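# Unfold a collapsed folding crate using four arms

## Task

The folding crate is lying flat and collapsed on the floor; erect it so that each of its four walls stands upright and each of its four corner latches is engaged.

## Robot and tools

Robots: four identical i2rt Big YAM arms, arm1 to arm4. Each has six revolute joints, a two-finger gripper and a wrist camera that rides on top of the hand, looking toward the fingertips. Reach is roughly 1.0 m from the joint1 axis. Two fixed room cameras, cam_high and cam_low, also give views.

Frame: one shared scene frame, origin on the floor, +z up, metres. Feet (base_link), each facing along its own +x: arm1 at (-0.344, +0.564, 0.400) quat_wxyz (0.769, -0.004, 0, -0.639); arm2 at (-0.347, -0.575, 0.384) quat (0.754, 0, 0, 0.657); arm3 at (0.320, 0.573, 0.372) quat (0.627, 0.001, -0.001, -0.779); arm4 at (0.356, -0.566, 0.334) quat (0.630, 0, 0, 0.777). So arm1 and arm3 sit at +y, arm2 and arm4 at -y. The hand point lies between the finger pads about 1 cm behind the tips; fingers point along the hand's +z, and open and close along its y. The printed hand pose may be off, more so at long reach; hand_target is the pose the currently held joint targets would give.

move: one action for any subset of arms. Arguments arm1, arm2, arm3, arm4 (each an object for that arm alone) plus optional cameras. An arm not named receives nothing new and may keep pushing toward older targets. Inside an arm's object:
- joints: absolute joint targets by name. joint1_rad -2.879 to 2.879 (yaw about the foot, positive counter-clockwise seen from above, 0 along the foot's facing); joint2_rad 0 to 3.141 (shoulder; 0 = upper arm pointing back, positive raises it up then forward); joint3_rad 0 to 3.019 (elbow; 0 folded, positive opens); joint4_rad -1.692 to 1.57 (hand pitch, positive tips fingers up); joint5_rad -1.57 to 1.57 (sideways swing, positive to the arm's right); joint6_rad -2.094 to 2.094 (roll, positive clockwise seen from behind the hand); gripper_m 0 to 0.093, the fingertip gap in metres. Done tolerances: ±0.045, 0.14, 0.09, 0.055, 0.03, 0.035 rad and ±0.003 m.
- target: an absolute hand pose, a list of seven numbers [x, y, z, qw, qx, qy, qz] in the scene frame, metres, same format as the printed hand line. The hand travels on a straight line from its hand_target to it. Only gripper_m may accompany target in joints.
- speed: top path speed, 0.002 to 0.5 m/s (default 0.25); only valid with target. Rotation is capped at twice that value in rad/s.
- min_time_s: 0.1 to 8 s, a lower bound on the duration of that arm's joint motions.
All motions in an action begin together; all hand paths finish together, paced by the slowest. A hand path takes 0.5 to 10 s and an action at most 15 s. Each control step clips the path pose to within 100 mm and 20 degrees of the measured hand, then solves damped IK, favouring position. Expect centimetre-level errors, lag, drift and overshoot of speed, especially near full stretch. Joints move at different rates, so joint moves can sweep wide arcs. Paths do not avoid obstacles or other arms. Unknown keys make a call invalid; out-of-range values get it refused, and after a refusal the rest of that reply's move, wait and finished_scene calls are skipped. cameras: a list of names from arm1_cam_wrist to arm4_cam_wrist, cam_high, cam_low, or "all"; [] for none. A move with no action returns full state and every image, plus the scene number.

Results: per-arm joint_positions, Joint velocities (rad/s, gripper m/s; "within noise" means still), joint torques (N m, positive toward larger angle; includes self weight, has offsets and noise; entries 3 and 4 wrap at ±28), hand and hand_target, joint_status and hand_status. The "move" line gives each moved arm "done" or its worst status. "as last shown" lists arms not commanded; their statuses read "not commanded". Status words: off_target (rests away from target, possibly still pushing); time_out (joint kept a nearby target and keeps pushing; on_its_own names those still moving, and "held at" shows the target, not the reading); not_followed / "joint command not followed" / "pose unreachable" (a self- and arm-collision check withheld targets; the robot may keep trying them). To relieve pushing, command the joint's reported position. Images can lag the state slightly; the "pictures" line gives their order.

Gripper: gripping a rigid part at full force reads up to 0.005 m narrower (some up to 0.002 m wider) than the part; closing on nothing reads 0.000 to 0.003. Commanding about 0.005 m under the touch reading gives full force (about 50 to 64 N per pad). Open well past the reading to release.

wait: seconds 0 to 10, optional cameras; commands nothing, returns state. zoom_image: camera plus region [x0, y0, x1, y1] in pixels of that camera's latest 672x504 image, at most 504 per side. read_manual: section "licences" only; no motion. finished_scene: scene = current scene number; irreversible, so only call once the crate stays erected without help.

Avoid: hard contact between arms (including one gripper closing on another's fingers), which ends the scene; the collision check may act too late and ignores fingers, housings and cameras. Do not slam the crate or fixed items, drop parts, release moving parts, or push hard for long. Sustained load, stretched poses or pushing into unreachable poses heat motors: MOTOR HOT appears from 85 °C, and at 100 °C the arm goes limp for 30 to 60 s or more (OVER-TEMPERATURE FAULT; keys then say limit_stop_at_motor_heat, so resend targets). Robots keep pushing on contact and do not wait for each other. The scene keeps running while you think, holding the last command.

Each tool is called after "Emit:" as a command line: name --argument value for each argument, lists and objects as JSON in quotes; but a table of rows of numbers goes row by row, as --pt "numbers of a row", without its own name.

## Session

Emit:
move

Scene clock: 0.00 s.
Joint torques (N m): no reading
Motor temperatures (°C): arm1=[27 28 28 28 23 23 25] | arm2=[24 25 23 25 28 27 25] | arm3=[26 24 27 24 26 24 27] | arm4=[25 26 26 31 26 25 27]
Heat: arm1: hottest joint2_rad 28 °C; arm2: hottest joint5_rad 28 °C; arm3: hottest joint3_rad 27 °C; arm4: hottest joint4_rad 31 °C.
Joint velocities: within noise
arm1.joint_positions: joint1_rad=-0.585 joint2_rad=+0.620 joint3_rad=+1.408 joint4_rad=-1.557 joint5_rad=+0.191 joint6_rad=-0.040 gripper_m=+0.09396
arm1.joint_status: not commanded
arm1.hand: x=-0.4494 y=+0.3976 z=+0.9080 quat_wxyz=(-0.135, -0.774, -0.490, +0.379) (m; scene frame)
arm1.hand_target: x=-0.4487 y=+0.3992 z=+0.9183 quat_wxyz=(-0.142, -0.770, -0.486, +0.388) (m; scene frame)
arm1.hand_status: not commanded
arm2.joint_positions: joint1_rad=+0.742 joint2_rad=+0.634 joint3_rad=+1.438 joint4_rad=-1.211 joint5_rad=-0.133 joint6_rad=-0.320 gripper_m=+0.09396
arm2.joint_status: not commanded
arm2.hand: x=-0.5071 y=-0.3840 z=+0.9710 quat_wxyz=(-0.284, +0.802, -0.229, -0.472) (m; scene frame)
arm2.hand_target: x=-0.5054 y=-0.3866 z=+0.9838 quat_wxyz=(-0.292, +0.795, -0.226, -0.481) (m; scene frame)
arm2.hand_status: not commanded
arm3.joint_positions: joint1_rad=+0.368 joint2_rad=+0.623 joint3_rad=+1.401 joint4_rad=-1.238 joint5_rad=-0.070 joint6_rad=+0.635 gripper_m=+0.09396
arm3.joint_status: not commanded
arm3.hand: x=+0.3681 y=+0.3300 z=+0.9365 quat_wxyz=(-0.499, -0.717, -0.455, +0.173) (m; scene frame)
arm3.hand_target: x=+0.3677 y=+0.3328 z=+0.9460 quat_wxyz=(-0.508, -0.712, -0.452, +0.176) (m; scene frame)
arm3.hand_status: not commanded
arm4.joint_positions: joint1_rad=+0.790 joint2_rad=+0.548 joint3_rad=+1.366 joint4_rad=-1.267 joint5_rad=+0.241 joint6_rad=-0.097 gripper_m=+0.09396
arm4.joint_status: not commanded
arm4.hand: x=+0.1989 y=-0.4149 z=+0.8936 quat_wxyz=(-0.270, +0.802, -0.260, -0.465) (m; scene frame)
arm4.hand_target: x=+0.2019 y=-0.4169 z=+0.9028 quat_wxyz=(-0.272, +0.796, -0.260, -0.474) (m; scene frame)
arm4.hand_status: not commanded
pictures: arm1_cam_wrist, arm2_cam_wrist, arm3_cam_wrist, arm4_cam_wrist, cam_high, cam_low

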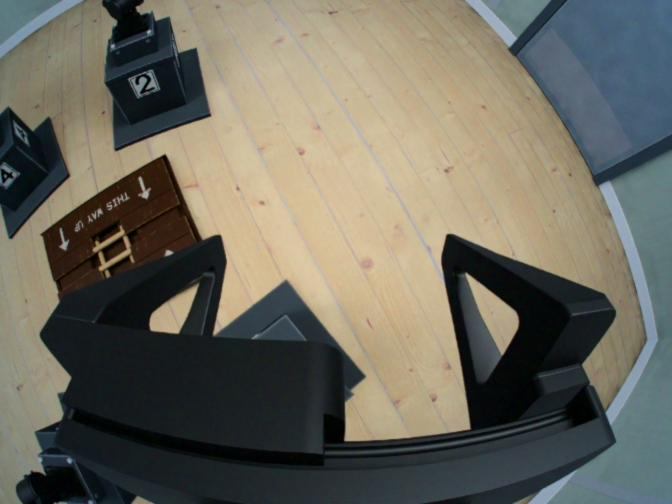

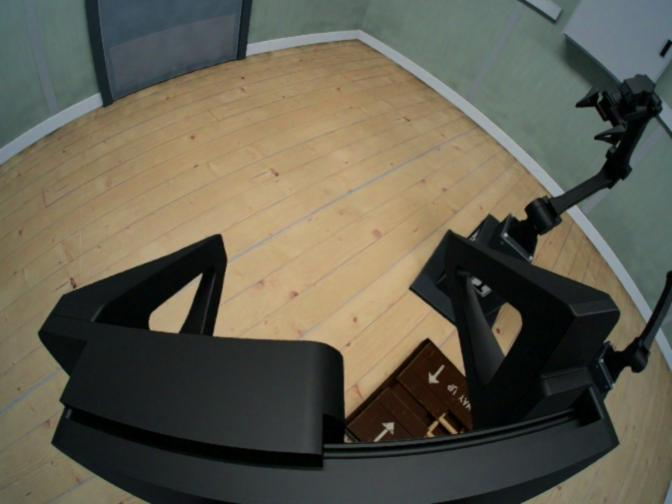

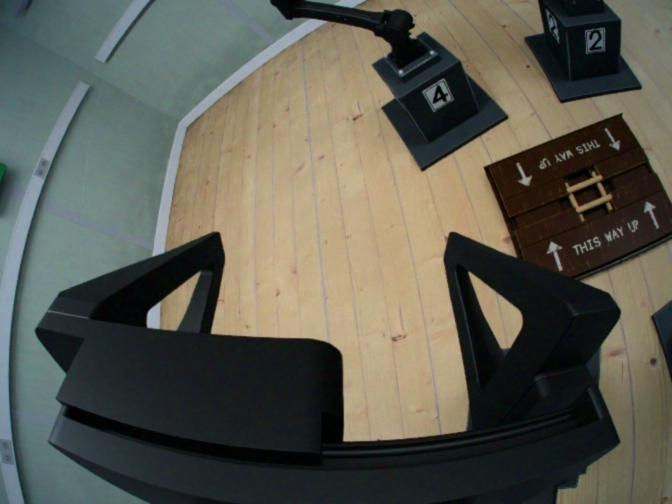

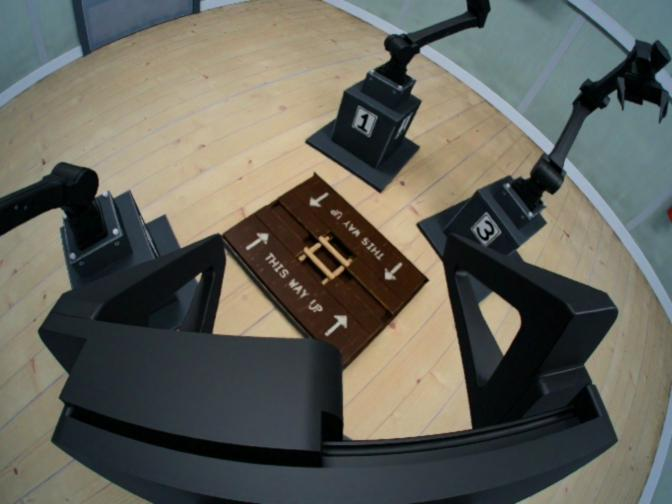

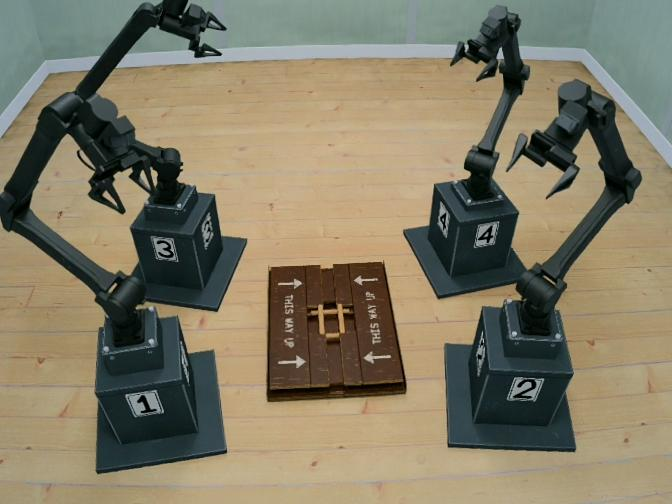

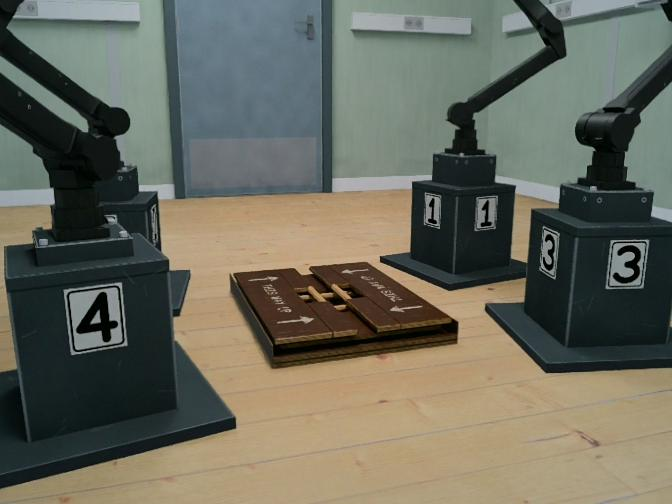

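Emit:
zoom_image --camera "cam_high" --region '[240, 240, 440, 420]'

Emit:
zoom_image --camera "cam_low" --region '[210, 240, 480, 390]'

Emit:
zoom_image --camera "arm4_cam_wrist" --region '[200, 150, 450, 380]'

Emit:
zoom_image --camera "arm3_cam_wrist" --region '[460, 90, 672, 300]'

Scaled by 2.520 from the camera's 672x504 image, which has a finer 960x720 frame.

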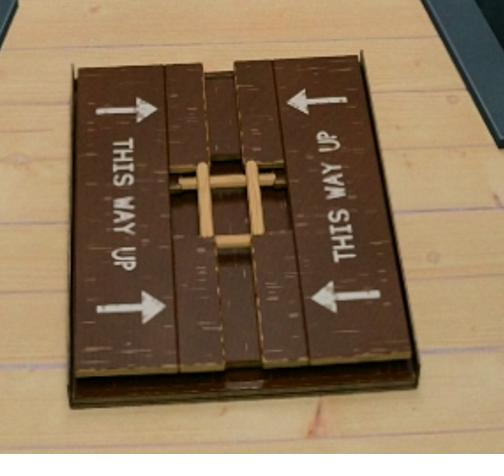

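Scaled by 1.867 from the camera's 672x504 image, which has a finer 960x720 frame.

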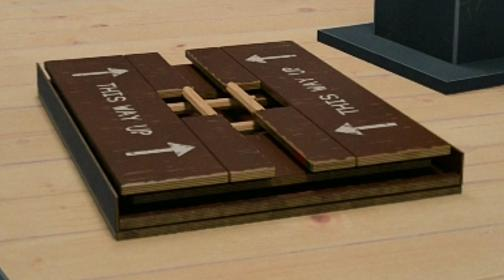

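Scaled by 2.016 from the camera's 672x504 image, which has a finer 960x720 frame.

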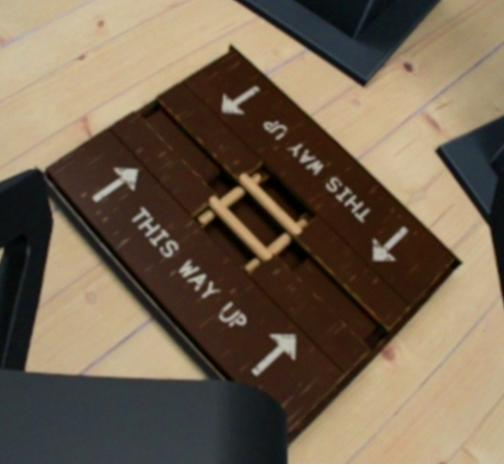

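Scaled by 2.377 from the camera's 672x504 image, which has a finer 960x720 frame.

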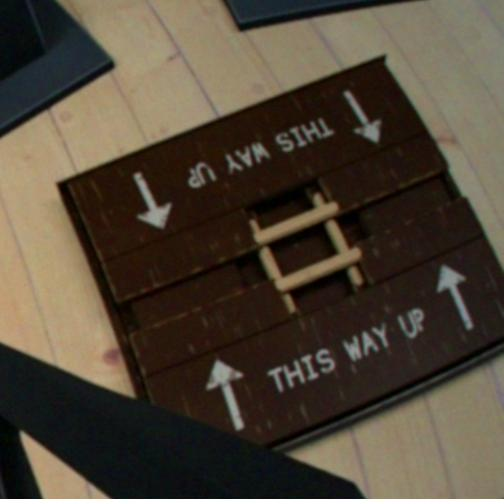

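Emit:
zoom_image --camera "cam_high" --region '[80, 260, 240, 480]'

Emit:
zoom_image --camera "cam_high" --region '[430, 260, 590, 480]'

Emit:
zoom_image --camera "cam_high" --region '[110, 140, 260, 320]'

Emit:
zoom_image --camera "cam_high" --region '[390, 140, 540, 320]'

Scaled by 2.291 from the camera's 672x504 image, which has a finer 960x720 frame.

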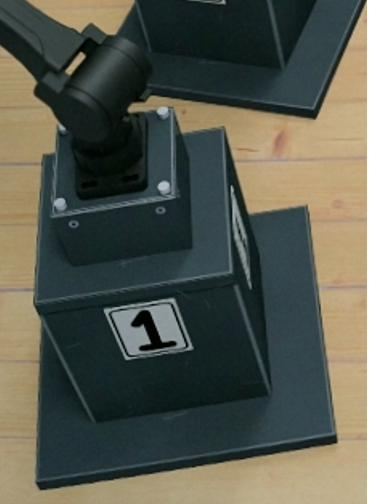

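Scaled by 2.291 from the camera's 672x504 image, which has a finer 960x720 frame.

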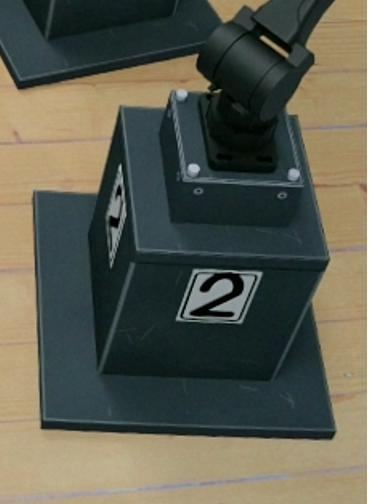

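Scaled by 2.800 from the camera's 672x504 image, which has a finer 960x720 frame.

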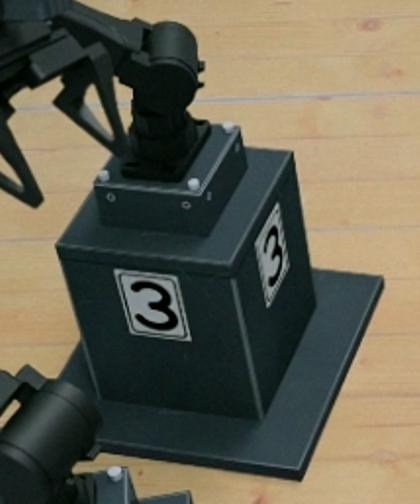

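Scaled by 2.800 from the camera's 672x504 image, which has a finer 960x720 frame.

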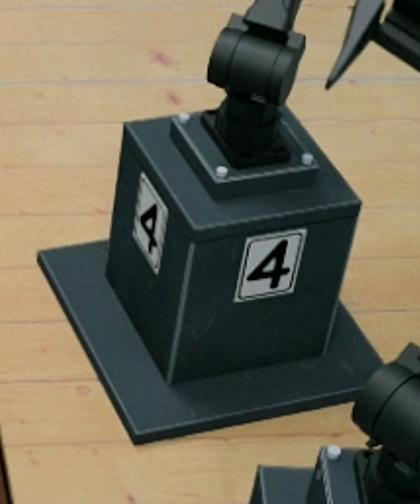

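Emit:
move --arm1 '{"joints": {"joint1_rad": 0.068, "joint2_rad": 1.492, "joint3_rad": 0.894, "joint4_rad": -0.972, "joint5_rad": 0, "joint6_rad": 0}, "min_time_s": 3}' --arm2 '{"joints": {"joint1_rad": -0.719, "joint2_rad": 1.655, "joint3_rad": 0.979, "joint4_rad": -0.895, "joint5_rad": 0, "joint6_rad": 0.658}, "min_time_s": 3}' --arm3 '{"joints": {"joint1_rad": -0.346, "joint2_rad": 2.43, "joint3_rad": 1.783, "joint4_rad": -0.924, "joint5_rad": 0, "joint6_rad": 0.955}, "min_time_s": 3}' --arm4 '{"joints": {"joint1_rad": 0.074, "joint2_rad": 1.414, "joint3_rad": 1.007, "joint4_rad": -1.164, "joint5_rad": 0, "joint6_rad": 0}, "min_time_s": 3}' --cameras '["all"]'

Scene clock: 67.57 s.
Joint torques (N m): arm1=[0.85 -12.81 6.79 1.09 0.1 0.27] | arm2=[0.44 -14.15 6.19 0.72 0.15 0.09] | arm3=[-0.26 -20.89 8.25 0.57 0.28 0.17] | arm4=[1.38 -9.41 8.72 0.38 -0.15 0.29]
Motor temperatures (°C): arm1=[27 28 31 28 23 23 25] | arm2=[24 25 25 25 28 26 25] | arm3=[26 24 32 24 26 23 27] | arm4=[25 26 30 31 26 25 27]
Heat: arm1: hottest joint3_rad 31 °C; arm2: hottest joint5_rad 28 °C; arm3: hottest joint3_rad 32 °C; arm4: hottest joint4_rad 31 °C.
move: arm1 done; arm2 done; arm3 done; arm4 done
Joint velocities: within noise
arm1.joint_positions: joint1_rad=+0.070 joint2_rad=+1.497 joint3_rad=+0.896 joint4_rad=-0.983 joint5_rad=+0.002 joint6_rad=-0.014 gripper_m=+0.09396
arm1.joint_status: all done
arm1.hand: x=-0.2507 y=+0.2032 z=+0.4506 quat_wxyz=(+0.007, -0.606, -0.795, +0.000) (m; scene frame)
arm1.hand_target: x=-0.2471 y=+0.2027 z=+0.4481 quat_wxyz=(+0.005, -0.609, -0.793, +0.001) (m; scene frame)
arm1.hand_status: not commanded
arm2.joint_positions: joint1_rad=-0.712 joint2_rad=+1.665 joint3_rad=+0.972 joint4_rad=-0.907 joint5_rad=-0.010 joint6_rad=+0.650 gripper_m=+0.09397
arm2.joint_status: all done
arm2.hand: x=-0.0388 y=-0.3020 z=+0.3937 quat_wxyz=(+0.014, +0.036, -0.999, +0.005) (m; scene frame)
arm2.hand_target: x=-0.0344 y=-0.2965 z=+0.3958 quat_wxyz=(+0.006, +0.034, -0.999, +0.000) (m; scene frame)
arm2.hand_status: not commanded
arm3.joint_positions: joint1_rad=-0.353 joint2_rad=+2.430 joint3_rad=+1.743 joint4_rad=-0.934 joint5_rad=-0.011 joint6_rad=+0.937 gripper_m=+0.09396
arm3.joint_status: all done
arm3.hand: x=-0.0202 y=+0.0368 z=+0.2068 quat_wxyz=(+0.018, -0.999, -0.033, -0.020) (m; scene frame)
arm3.hand_target: x=-0.0285 y=+0.0209 z=+0.2104 quat_wxyz=(+0.003, -1.000, -0.029, -0.009) (m; scene frame)
arm3.hand_status: not commanded
arm4.joint_positions: joint1_rad=+0.068 joint2_rad=+1.413 joint3_rad=+1.015 joint4_rad=-1.172 joint5_rad=+0.002 joint6_rad=-0.010 gripper_m=+0.09396
arm4.joint_status: all done
arm4.hand: x=+0.2528 y=-0.1988 z=+0.4535 quat_wxyz=(-0.001, +0.801, -0.599, +0.000) (m; scene frame)
arm4.hand_target: x=+0.2541 y=-0.1993 z=+0.4469 quat_wxyz=(+0.003, +0.794, -0.608, +0.003) (m; scene frame)
arm4.hand_status: not commanded
pictures: arm1_cam_wrist, arm2_cam_wrist, arm3_cam_wrist, arm4_cam_wrist, cam_high, cam_low

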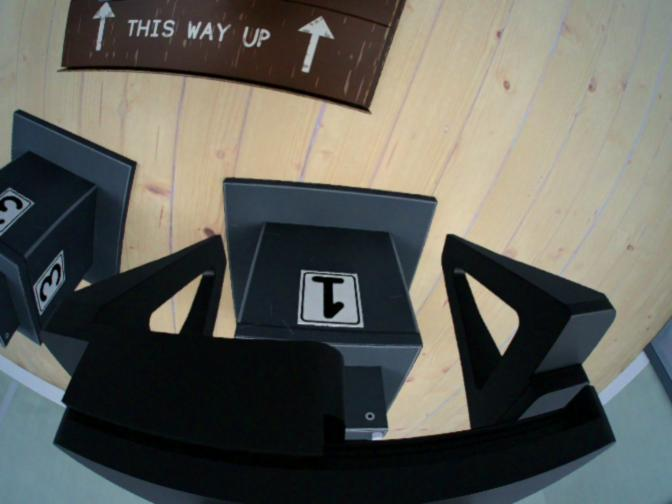

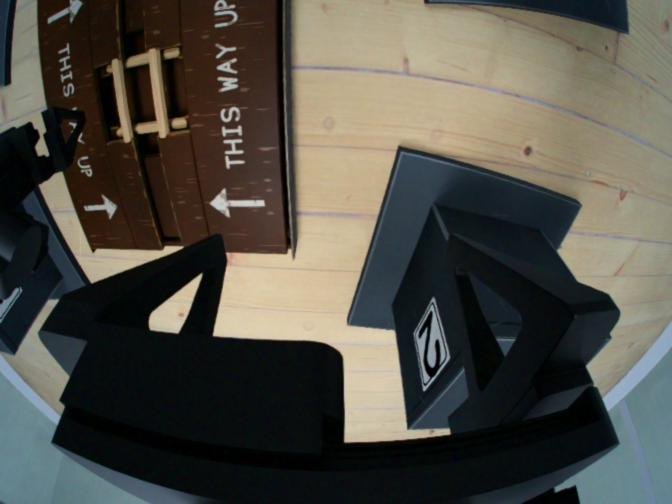

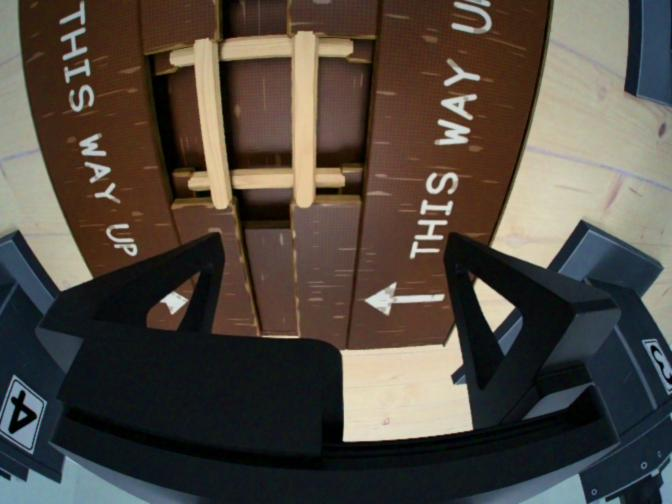

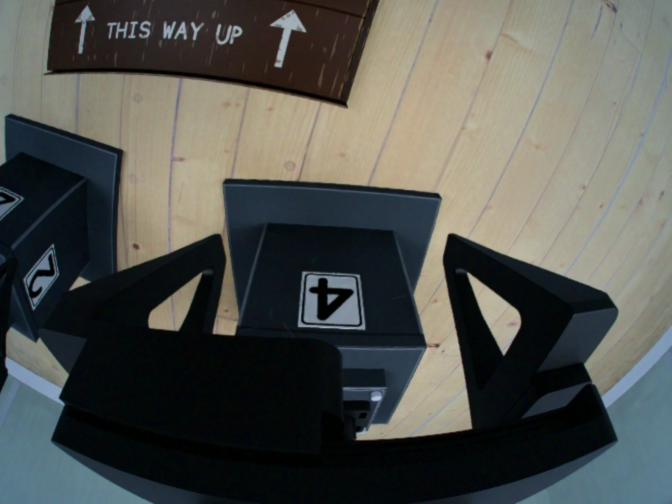

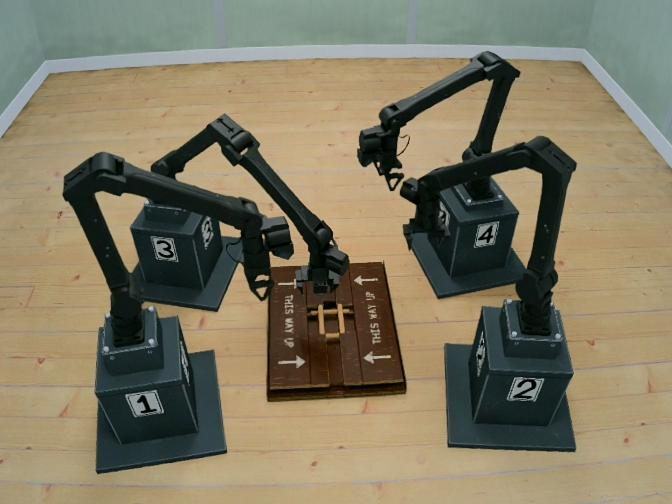

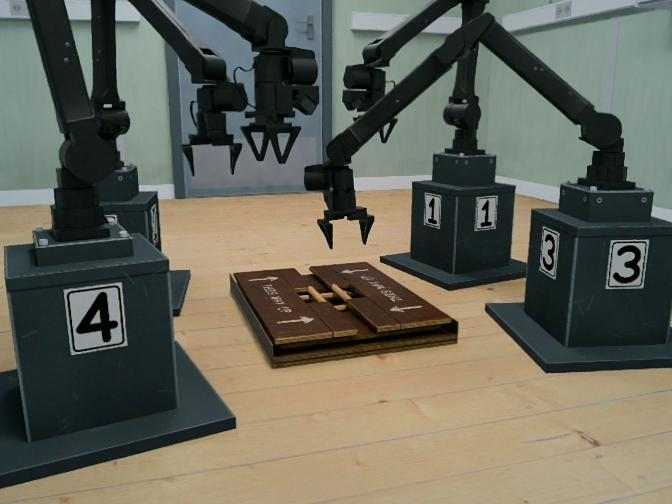

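Emit:
move --arm3 '{"target": [-0.038, 0.006, 0.13, 0, 0.9996, 0.0279, 0], "speed": 0.15, "joints": {"gripper_m": 0.055}}' --cameras '["arm3_cam_wrist", "cam_low", "arm2_cam_wrist"]'

Scene clock: 90.30 s.
Joint torques (N m): arm1=[0.38 -12.1 6.69 1.13 0.09 0.21] | arm2=[0.26 -14.15 6.19 0.72 0.13 0.06] | arm3=[-0.21 -20.01 8.1 0.53 0.31 0.2] | arm4=[1.44 -9.64 8.64 0.38 -0.15 0.29]
Motor temperatures (°C): arm1=[27 28 31 28 23 23 25] | arm2=[24 26 26 25 28 26 25] | arm3=[26 26 32 24 26 23 27] | arm4=[25 26 30 31 26 25 27]
Heat: arm1: hottest joint3_rad 31 °C; arm2: hottest joint5_rad 28 °C; arm3: hottest joint3_rad 32 °C; arm4: hottest joint4_rad 31 °C.
move: arm3 off_target
Joint velocities: within noise
arm1: as last shown
arm2.joint_positions: joint1_rad=-0.717 joint2_rad=+1.665 joint3_rad=+0.972 joint4_rad=-0.907 joint5_rad=-0.010 joint6_rad=+0.650 gripper_m=+0.09397
arm2.joint_status: not commanded
arm2.hand: x=-0.0376 y=-0.3034 z=+0.3937 quat_wxyz=(+0.014, +0.034, -0.999, +0.005) (m; scene frame)
arm2.hand_target: x=-0.0332 y=-0.2980 z=+0.3958 quat_wxyz=(+0.006, +0.032, -0.999, +0.000) (m; scene frame)
arm2.hand_status: not commanded
arm3.joint_positions: joint1_rad=-0.359 joint2_rad=+2.590 joint3_rad=+1.857 joint4_rad=-0.850 joint5_rad=-0.001 joint6_rad=+0.941 gripper_m=+0.05513
arm3.joint_status: all done
arm3.hand: x=-0.0382 y=+0.0188 z=+0.1380 quat_wxyz=(+0.004, -1.000, -0.027, -0.005) (m; scene frame)
arm3.hand_target: x=-0.0413 y=+0.0083 z=+0.1308 quat_wxyz=(-0.001, -1.000, -0.025, +0.001) (m; scene frame)
arm3.hand_status: off_target (0.015 m and 0.8 deg from the pose sent, 0.085 m and 3.1 deg at the start)
arm4.joint_positions: joint1_rad=+0.068 joint2_rad=+1.415 joint3_rad=+1.015 joint4_rad=-1.172 joint5_rad=+0.002 joint6_rad=-0.010 gripper_m=+0.09396
arm4.joint_status: not commanded
arm4.hand: x=+0.2528 y=-0.1988 z=+0.4529 quat_wxyz=(+0.000, +0.801, -0.599, +0.001) (m; scene frame)
arm4.hand_target: x=+0.2541 y=-0.1993 z=+0.4463 quat_wxyz=(+0.003, +0.794, -0.608, +0.004) (m; scene frame)
arm4.hand_status: not commanded
pictures: arm2_cam_wrist, arm3_cam_wrist, cam_low

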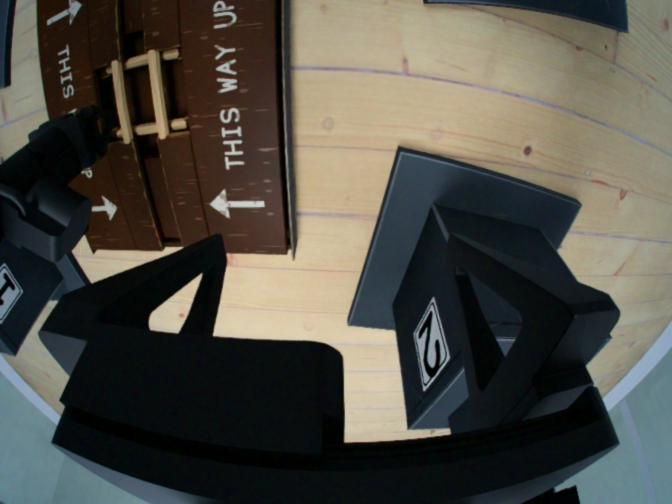

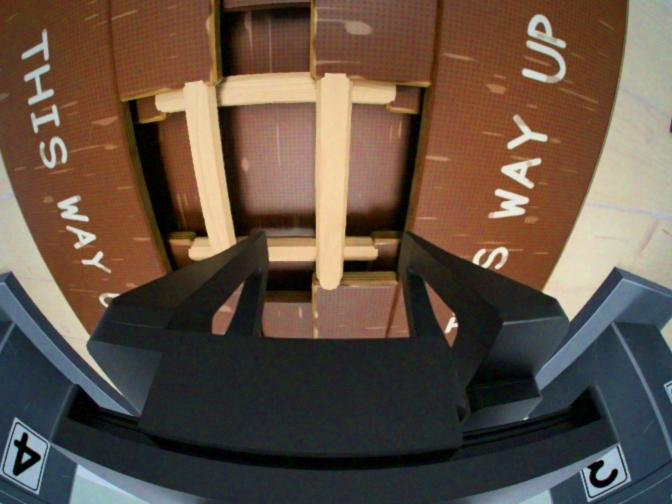

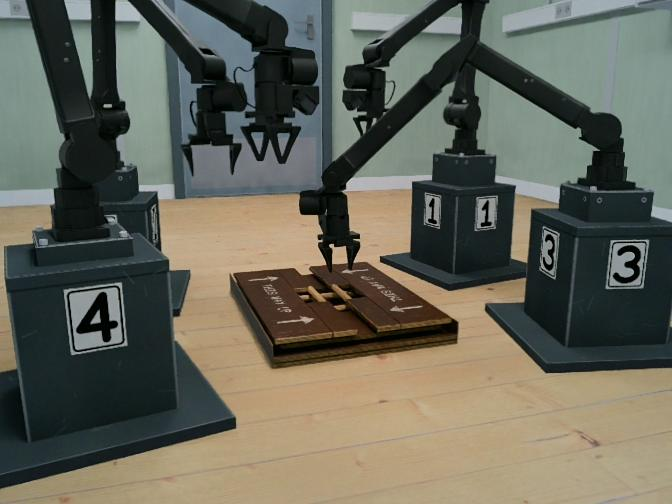

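Emit:
move --arm3 '{"target": [-0.038, 0.010, 0.058, 0, 0.9996, 0.0279, 0], "speed": 0.1}' --cameras '["arm3_cam_wrist", "cam_low"]'

Emit:
zoom_image --camera "cam_low" --region '[230, 180, 470, 370]'

Scene clock: 97.87 s.
Joint torques (N m): arm1=[0.5 -12.63 6.76 1.09 0.04 0.21] | arm2=[0.26 -14.15 6.19 0.7 0.13 0.07] | arm3=[-0.09 -20.31 7.79 0.68 0.34 0.15] | arm4=[1.44 -9.64 8.65 0.36 -0.15 0.29]
Motor temperatures (°C): arm1=[27 29 31 28 23 23 25] | arm2=[24 26 26 25 28 26 25] | arm3=[26 27 32 24 26 23 27] | arm4=[25 26 30 31 26 25 27]
Heat: arm1: hottest joint3_rad 31 °C; arm2: hottest joint5_rad 28 °C; arm3: hottest joint3_rad 32 °C; arm4: hottest joint4_rad 31 °C.
move: arm3 off_target
Joint velocities: within noise
arm1, arm2, arm4: as last shown
arm3.joint_positions: joint1_rad=-0.359 joint2_rad=+2.726 joint3_rad=+1.929 joint4_rad=-0.785 joint5_rad=-0.001 joint6_rad=+0.941 gripper_m=+0.05513
arm3.joint_status: not commanded
arm3.hand: x=-0.0373 y=+0.0199 z=+0.0702 quat_wxyz=(+0.004, -1.000, -0.027, -0.005) (m; scene frame)
arm3.hand_target: x=-0.0370 y=+0.0116 z=+0.0580 quat_wxyz=(+0.000, -1.000, -0.028, +0.000) (m; scene frame)
arm3.hand_status: off_target (0.016 m and 0.8 deg from the pose sent, 0.080 m and 0.8 deg at the start)
pictures: arm3_cam_wrist, cam_low

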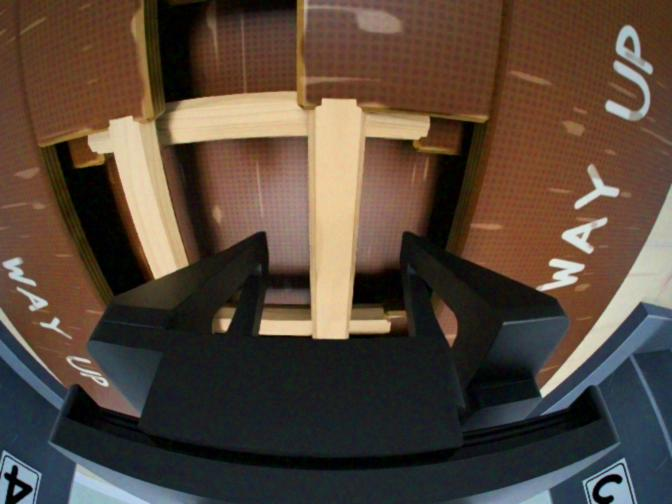

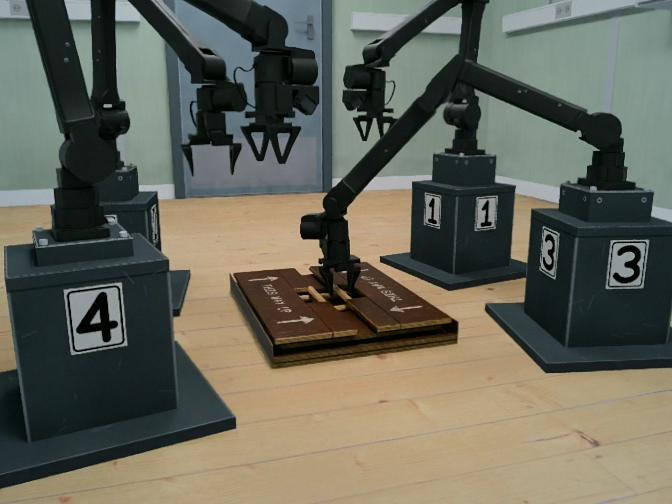

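Scaled by 2.100 from the camera's 672x504 image, which has a finer 960x720 frame.

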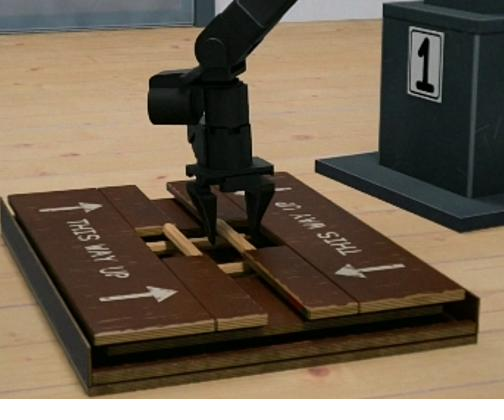

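Emit:
move --arm3 '{"target": [-0.038, 0.010, 0.048, 0, 0.9996, 0.0279, 0], "speed": 0.1, "joints": {"gripper_m": 0.03}}' --cameras '["arm3_cam_wrist"]'

Emit:
move --arm3 '{"joints": {"gripper_m": 0.012}}' --cameras '["arm3_cam_wrist"]'

Scene clock: 102.13 s.
Joint torques (N m): arm1=[0.67 -11.99 6.87 1.14 0.09 0.22] | arm2=[0.21 -14.1 6.19 0.72 0.13 0.07] | arm3=[-0.09 -19.31 7.76 0.66 0.31 0.16] | arm4=[1.44 -9.64 8.64 0.38 -0.15 0.29]
Motor temperatures (°C): arm1=[27 29 31 28 23 23 25] | arm2=[24 26 26 25 28 26 25] | arm3=[26 28 32 24 26 23 27] | arm4=[25 26 30 31 26 25 27]
Heat: arm1: hottest joint3_rad 31 °C; arm2: hottest joint5_rad 28 °C; arm3: hottest joint3_rad 32 °C; arm4: hottest joint4_rad 31 °C.
move: arm3 off_target
Joint velocities: within noise
arm1, arm2, arm4: as last shown
arm3.joint_positions: joint1_rad=-0.359 joint2_rad=+2.743 joint3_rad=+1.946 joint4_rad=-0.781 joint5_rad=-0.001 joint6_rad=+0.941 gripper_m=+0.03013
arm3.joint_status: all done
arm3.hand: x=-0.0387 y=+0.0177 z=+0.0638 quat_wxyz=(+0.003, -1.000, -0.027, -0.004) (m; scene frame)
arm3.hand_target: x=-0.0378 y=+0.0104 z=+0.0490 quat_wxyz=(-0.001, -1.000, -0.028, +0.000) (m; scene frame)
arm3.hand_status: off_target (0.018 m and 0.5 deg from the pose sent, 0.024 m and 0.8 deg at the start)
pictures: arm3_cam_wrist

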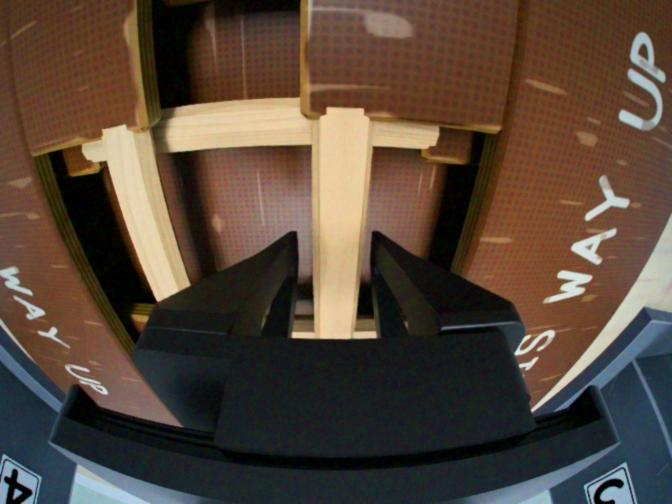

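Scene clock: 102.70 s.
Joint torques (N m): arm1=[0.62 -11.87 6.71 1.01 0.06 0.18] | arm2=[0.26 -14.15 6.17 0.7 0.13 0.07] | arm3=[0.09 -19.19 7.66 0.88 0.22 0.11] | arm4=[1.44 -9.64 8.64 0.38 -0.15 0.29]
Motor temperatures (°C): arm1=[27 29 31 28 23 23 25] | arm2=[24 26 26 25 28 26 25] | arm3=[26 28 32 24 26 23 27] | arm4=[25 26 30 31 26 25 27]
Heat: arm1: hottest joint3_rad 31 °C; arm2: hottest joint5_rad 28 °C; arm3: hottest joint3_rad 32 °C; arm4: hottest joint4_rad 31 °C.
move: arm3 off_target
Joint velocities: within noise
arm1, arm2, arm4: as last shown
arm3.joint_positions: joint1_rad=-0.359 joint2_rad=+2.745 joint3_rad=+1.946 joint4_rad=-0.782 joint5_rad=+0.006 joint6_rad=+0.957 gripper_m=+0.01690
arm3.joint_status: gripper_m off_target (ended at +0.01692, target +0.01200)
arm3.hand: x=-0.0393 y=+0.0193 z=+0.0628 quat_wxyz=(+0.006, -1.000, -0.020, -0.002) (m; scene frame)
arm3.hand_target: x=-0.0382 y=+0.0116 z=+0.0481 quat_wxyz=(+0.002, -1.000, -0.023, +0.002) (m; scene frame)
arm3.hand_status: not commanded
pictures: arm3_cam_wrist

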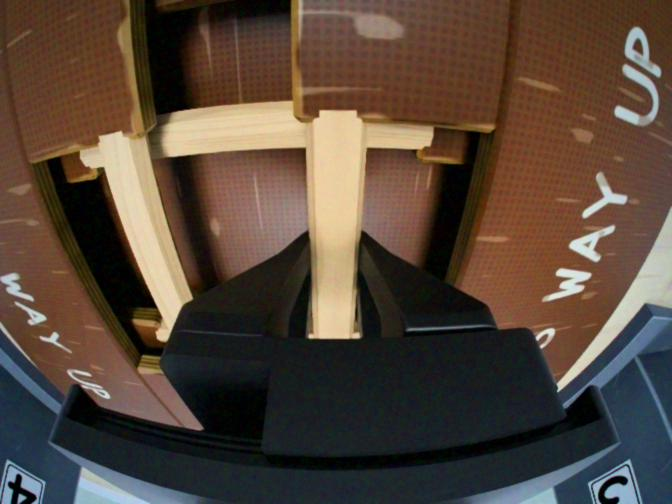

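Emit:
move --arm3 '{"target": [-0.040, 0.028, 0.128, 0.0871, 0.9958, 0.0278, 0.0024], "speed": 0.12}' --cameras '["arm3_cam_wrist", "cam_low", "cam_high"]'

Scene clock: 111.93 s.
Joint torques (N m): arm1=[0.56 -12.92 6.84 0.88 0.07 0.2] | arm2=[0.26 -14.1 6.17 0.72 0.13 0.07] | arm3=[-0.91 -24.64 3.08 -0.25 0.08 -0.1] | arm4=[1.44 -9.7 8.65 0.38 -0.15 0.29]
Motor temperatures (°C): arm1=[27 29 31 28 23 23 24] | arm2=[24 26 26 25 27 26 25] | arm3=[26 28 31 24 26 23 27] | arm4=[25 26 30 31 26 25 27]
Heat: arm1: hottest joint3_rad 31 °C; arm2: hottest joint5_rad 27 °C; arm3: hottest joint3_rad 31 °C; arm4: hottest joint4_rad 31 °C.
move: arm3 off_target
Joint velocities: within noise
arm1, arm2, arm4: as last shown
arm3.joint_positions: joint1_rad=-0.393 joint2_rad=+2.578 joint3_rad=+1.696 joint4_rad=-0.540 joint5_rad=-0.109 joint6_rad=+0.928 gripper_m=+0.01690
arm3.joint_status: not commanded
arm3.hand: x=-0.0395 y=+0.0232 z=+0.1068 quat_wxyz=(-0.092, -0.996, -0.021, -0.002) (m; scene frame)
arm3.hand_target: x=-0.0412 y=+0.0251 z=+0.1278 quat_wxyz=(-0.092, -0.995, -0.028, -0.002) (m; scene frame)
arm3.hand_status: off_target (0.022 m and 0.9 deg from the pose sent, 0.066 m and 10.7 deg at the start)
pictures: arm3_cam_wrist, cam_high, cam_low

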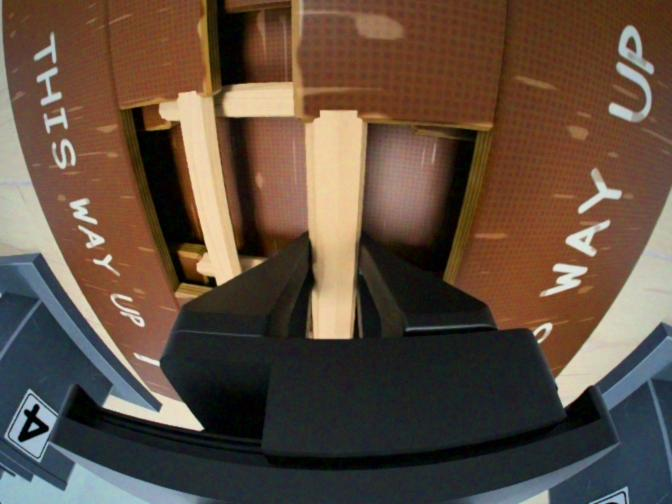

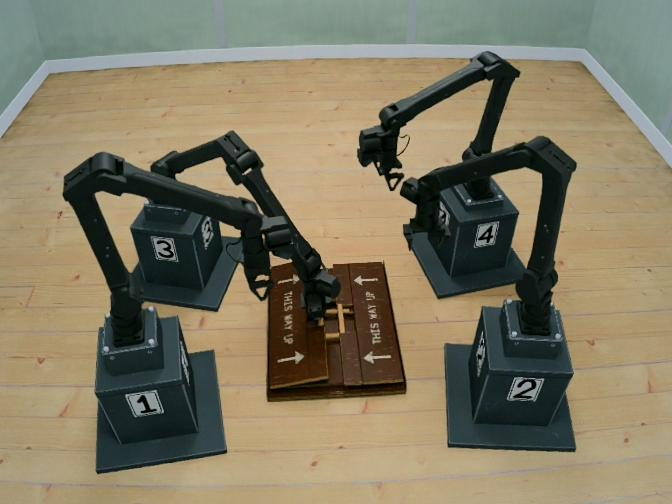

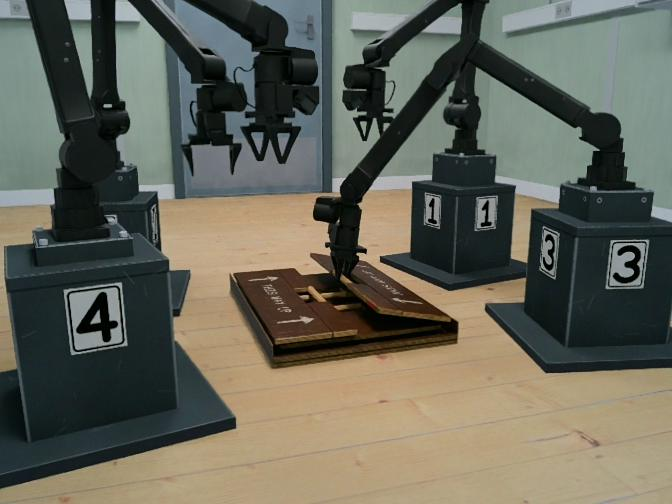

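Emit:
move --arm3 '{"target": [-0.042, 0.064, 0.198, 0.2163, 0.9759, 0.0272, 0.0060], "speed": 0.15}'

Emit:
move --arm3 '{"target": [-0.045, 0.126, 0.240, 0.3006, 0.9533, 0.0266, 0.0084], "speed": 0.15}' --cameras '["arm3_cam_wrist", "cam_low", "cam_high"]'

Scene clock: 115.23 s.
Joint torques (N m): arm1=[-0.32 -12.81 6.63 1.05 0.04 0.19] | arm2=[0.26 -14.1 6.17 0.72 0.13 0.07] | arm3=[-1.14 -22.01 2.93 0.4 -0.12 -0.14] | arm4=[1.44 -9.64 8.65 0.38 -0.16 0.29]
Motor temperatures (°C): arm1=[27 29 31 28 23 23 24] | arm2=[24 26 26 25 27 26 25] | arm3=[26 28 31 24 26 23 28] | arm4=[25 26 30 31 26 25 27]
Heat: arm1: hottest joint3_rad 31 °C; arm2: hottest joint5_rad 27 °C; arm3: hottest joint3_rad 31 °C; arm4: hottest joint4_rad 31 °C.
move: arm3 off_target
Joint velocities: within noise
arm1, arm2, arm4: as last shown
arm3.joint_positions: joint1_rad=-0.471 joint2_rad=+2.340 joint3_rad=+1.371 joint4_rad=-0.276 joint5_rad=-0.281 joint6_rad=+0.882 gripper_m=+0.01656
arm3.joint_status: not commanded
arm3.hand: x=-0.0397 y=+0.0580 z=+0.1823 quat_wxyz=(-0.212, -0.977, -0.024, -0.006) (m; scene frame)
arm3.hand_target: x=-0.0422 y=+0.0640 z=+0.1968 quat_wxyz=(-0.214, -0.977, -0.027, -0.004) (m; scene frame)
arm3.hand_status: off_target (0.017 m and 0.7 deg from the pose sent, 0.100 m and 14.4 deg at the start)
pictures: none

Scene clock: 116.50 s.
Joint torques (N m): arm1=[0.97 -12.45 6.71 0.91 0.07 0.2] | arm2=[0.26 -14.15 6.2 0.72 0.13 0.07] | arm3=[-1.08 -19.66 1.92 0.62 -0.08 -0.17] | arm4=[1.44 -9.64 8.65 0.36 -0.15 0.29]
Motor temperatures (°C): arm1=[27 29 31 28 23 23 24] | arm2=[24 26 26 25 27 26 25] | arm3=[26 28 31 24 26 23 28] | arm4=[25 27 30 31 26 25 27]
Heat: arm1: hottest joint3_rad 31 °C; arm2: hottest joint5_rad 27 °C; arm3: hottest joint3_rad 31 °C; arm4: hottest joint4_rad 31 °C.
move: arm3 off_target
Joint velocities: within noise
arm1, arm2, arm4: as last shown
arm3.joint_positions: joint1_rad=-0.580 joint2_rad=+2.187 joint3_rad=+1.136 joint4_rad=-0.084 joint5_rad=-0.455 joint6_rad=+0.817 gripper_m=+0.01630
arm3.joint_status: not commanded
arm3.hand: x=-0.0424 y=+0.1109 z=+0.2306 quat_wxyz=(-0.305, -0.952, -0.029, -0.011) (m; scene frame)
arm3.hand_target: x=-0.0420 y=+0.1218 z=+0.2408 quat_wxyz=(-0.302, -0.953, -0.030, -0.009) (m; scene frame)
arm3.hand_status: off_target (0.018 m and 0.7 deg from the pose sent, 0.089 m and 10.6 deg at the start)
pictures: arm3_cam_wrist, cam_high, cam_low

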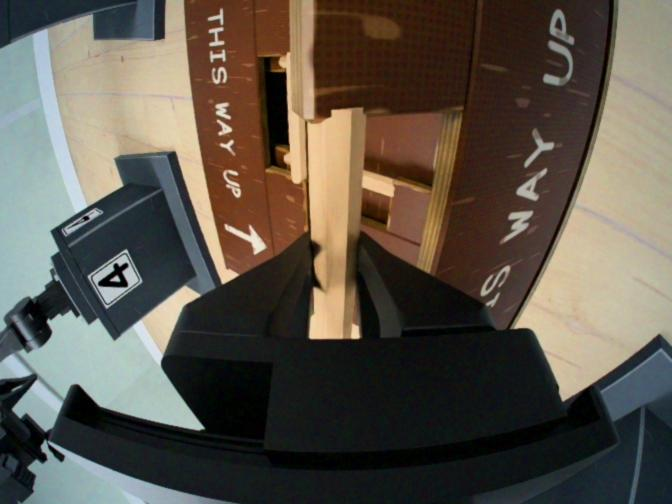

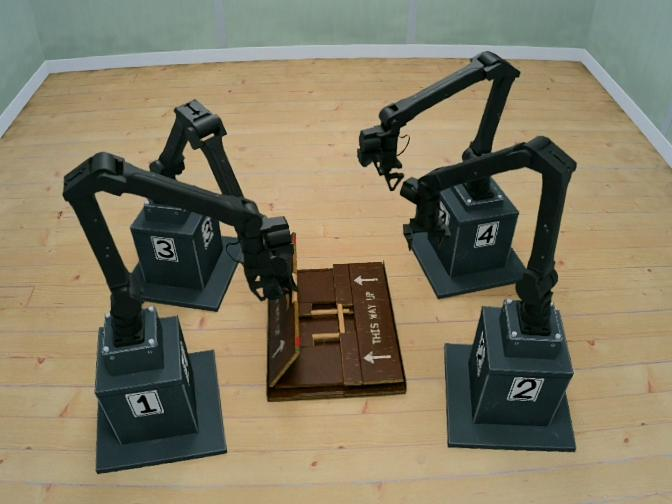

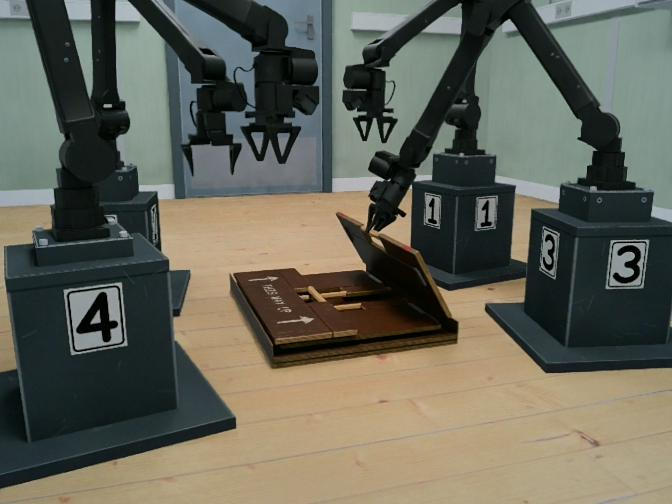

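Emit:
move --arm3 '{"target": [-0.046, 0.190, 0.259, 0.3825, 0.9235, 0.0258, 0.0107], "speed": 0.12}' --cameras '["arm3_cam_wrist", "cam_low", "cam_high"]'

Scene clock: 119.53 s.
Joint torques (N m): arm1=[0.85 -13.04 6.65 1.05 0.04 0.17] | arm2=[0.21 -14.1 6.19 0.72 0.13 0.07] | arm3=[-2.55 -17.67 1.11 0.68 -0.04 -0.18] | arm4=[1.44 -9.7 8.64 0.36 -0.15 0.29]
Motor temperatures (°C): arm1=[27 29 31 28 23 23 24] | arm2=[24 26 26 25 27 26 25] | arm3=[26 28 31 24 26 23 28] | arm4=[25 27 30 31 26 25 27]
Heat: arm1: hottest joint3_rad 31 °C; arm2: hottest joint5_rad 27 °C; arm3: hottest joint3_rad 31 °C; arm4: hottest joint4_rad 31 °C.
move: arm3 off_target
Joint velocities: within noise
arm1.joint_positions: joint1_rad=+0.070 joint2_rad=+1.497 joint3_rad=+0.896 joint4_rad=-0.983 joint5_rad=+0.002 joint6_rad=-0.014 gripper_m=+0.09396
arm1.joint_status: not commanded
arm1.hand: x=-0.2507 y=+0.2032 z=+0.4506 quat_wxyz=(+0.007, -0.606, -0.795, +0.000) (m; scene frame)
arm1.hand_target: x=-0.2471 y=+0.2027 z=+0.4481 quat_wxyz=(+0.005, -0.609, -0.793, +0.001) (m; scene frame)
arm1.hand_status: not commanded
arm2, arm4: as last shown
arm3.joint_positions: joint1_rad=-0.718 joint2_rad=+2.117 joint3_rad=+0.958 joint4_rad=+0.088 joint5_rad=-0.655 joint6_rad=+0.737 gripper_m=+0.01630
arm3.joint_status: not commanded
arm3.hand: x=-0.0431 y=+0.1727 z=+0.2528 quat_wxyz=(-0.389, -0.920, -0.033, -0.018) (m; scene frame)
arm3.hand_target: x=-0.0427 y=+0.1874 z=+0.2586 quat_wxyz=(-0.384, -0.923, -0.028, -0.016) (m; scene frame)
arm3.hand_status: off_target (0.019 m and 1.5 deg from the pose sent, 0.084 m and 9.5 deg at the start)
pictures: arm3_cam_wrist, cam_high, cam_low

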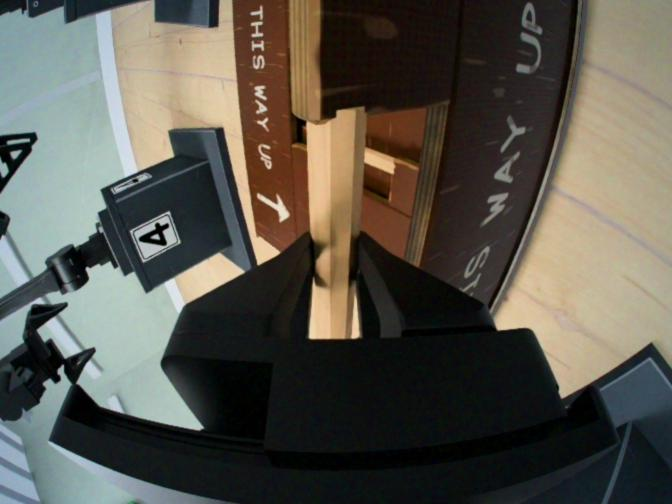

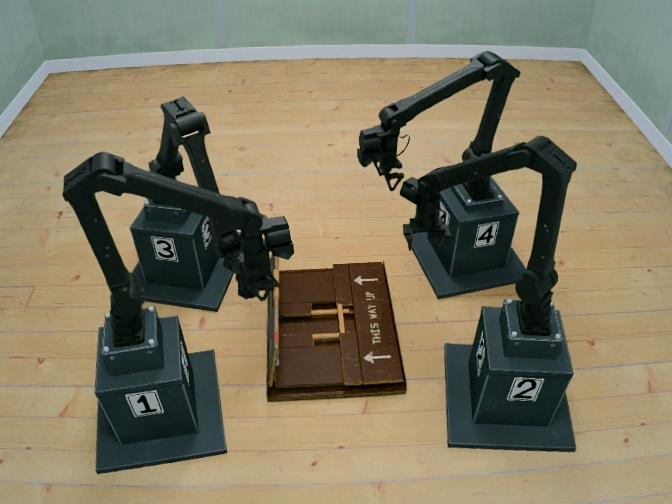

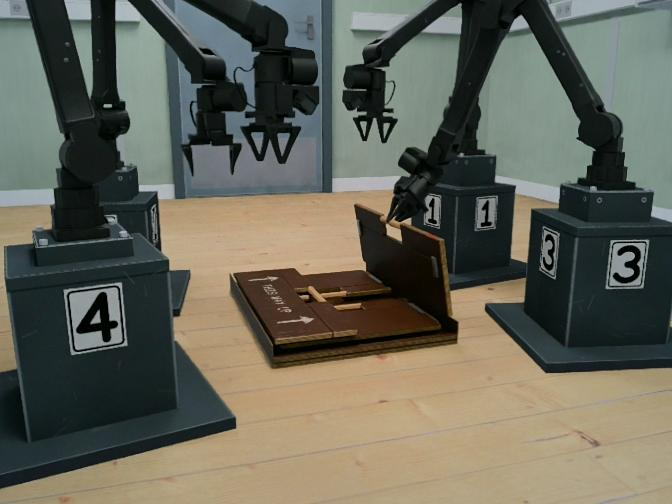

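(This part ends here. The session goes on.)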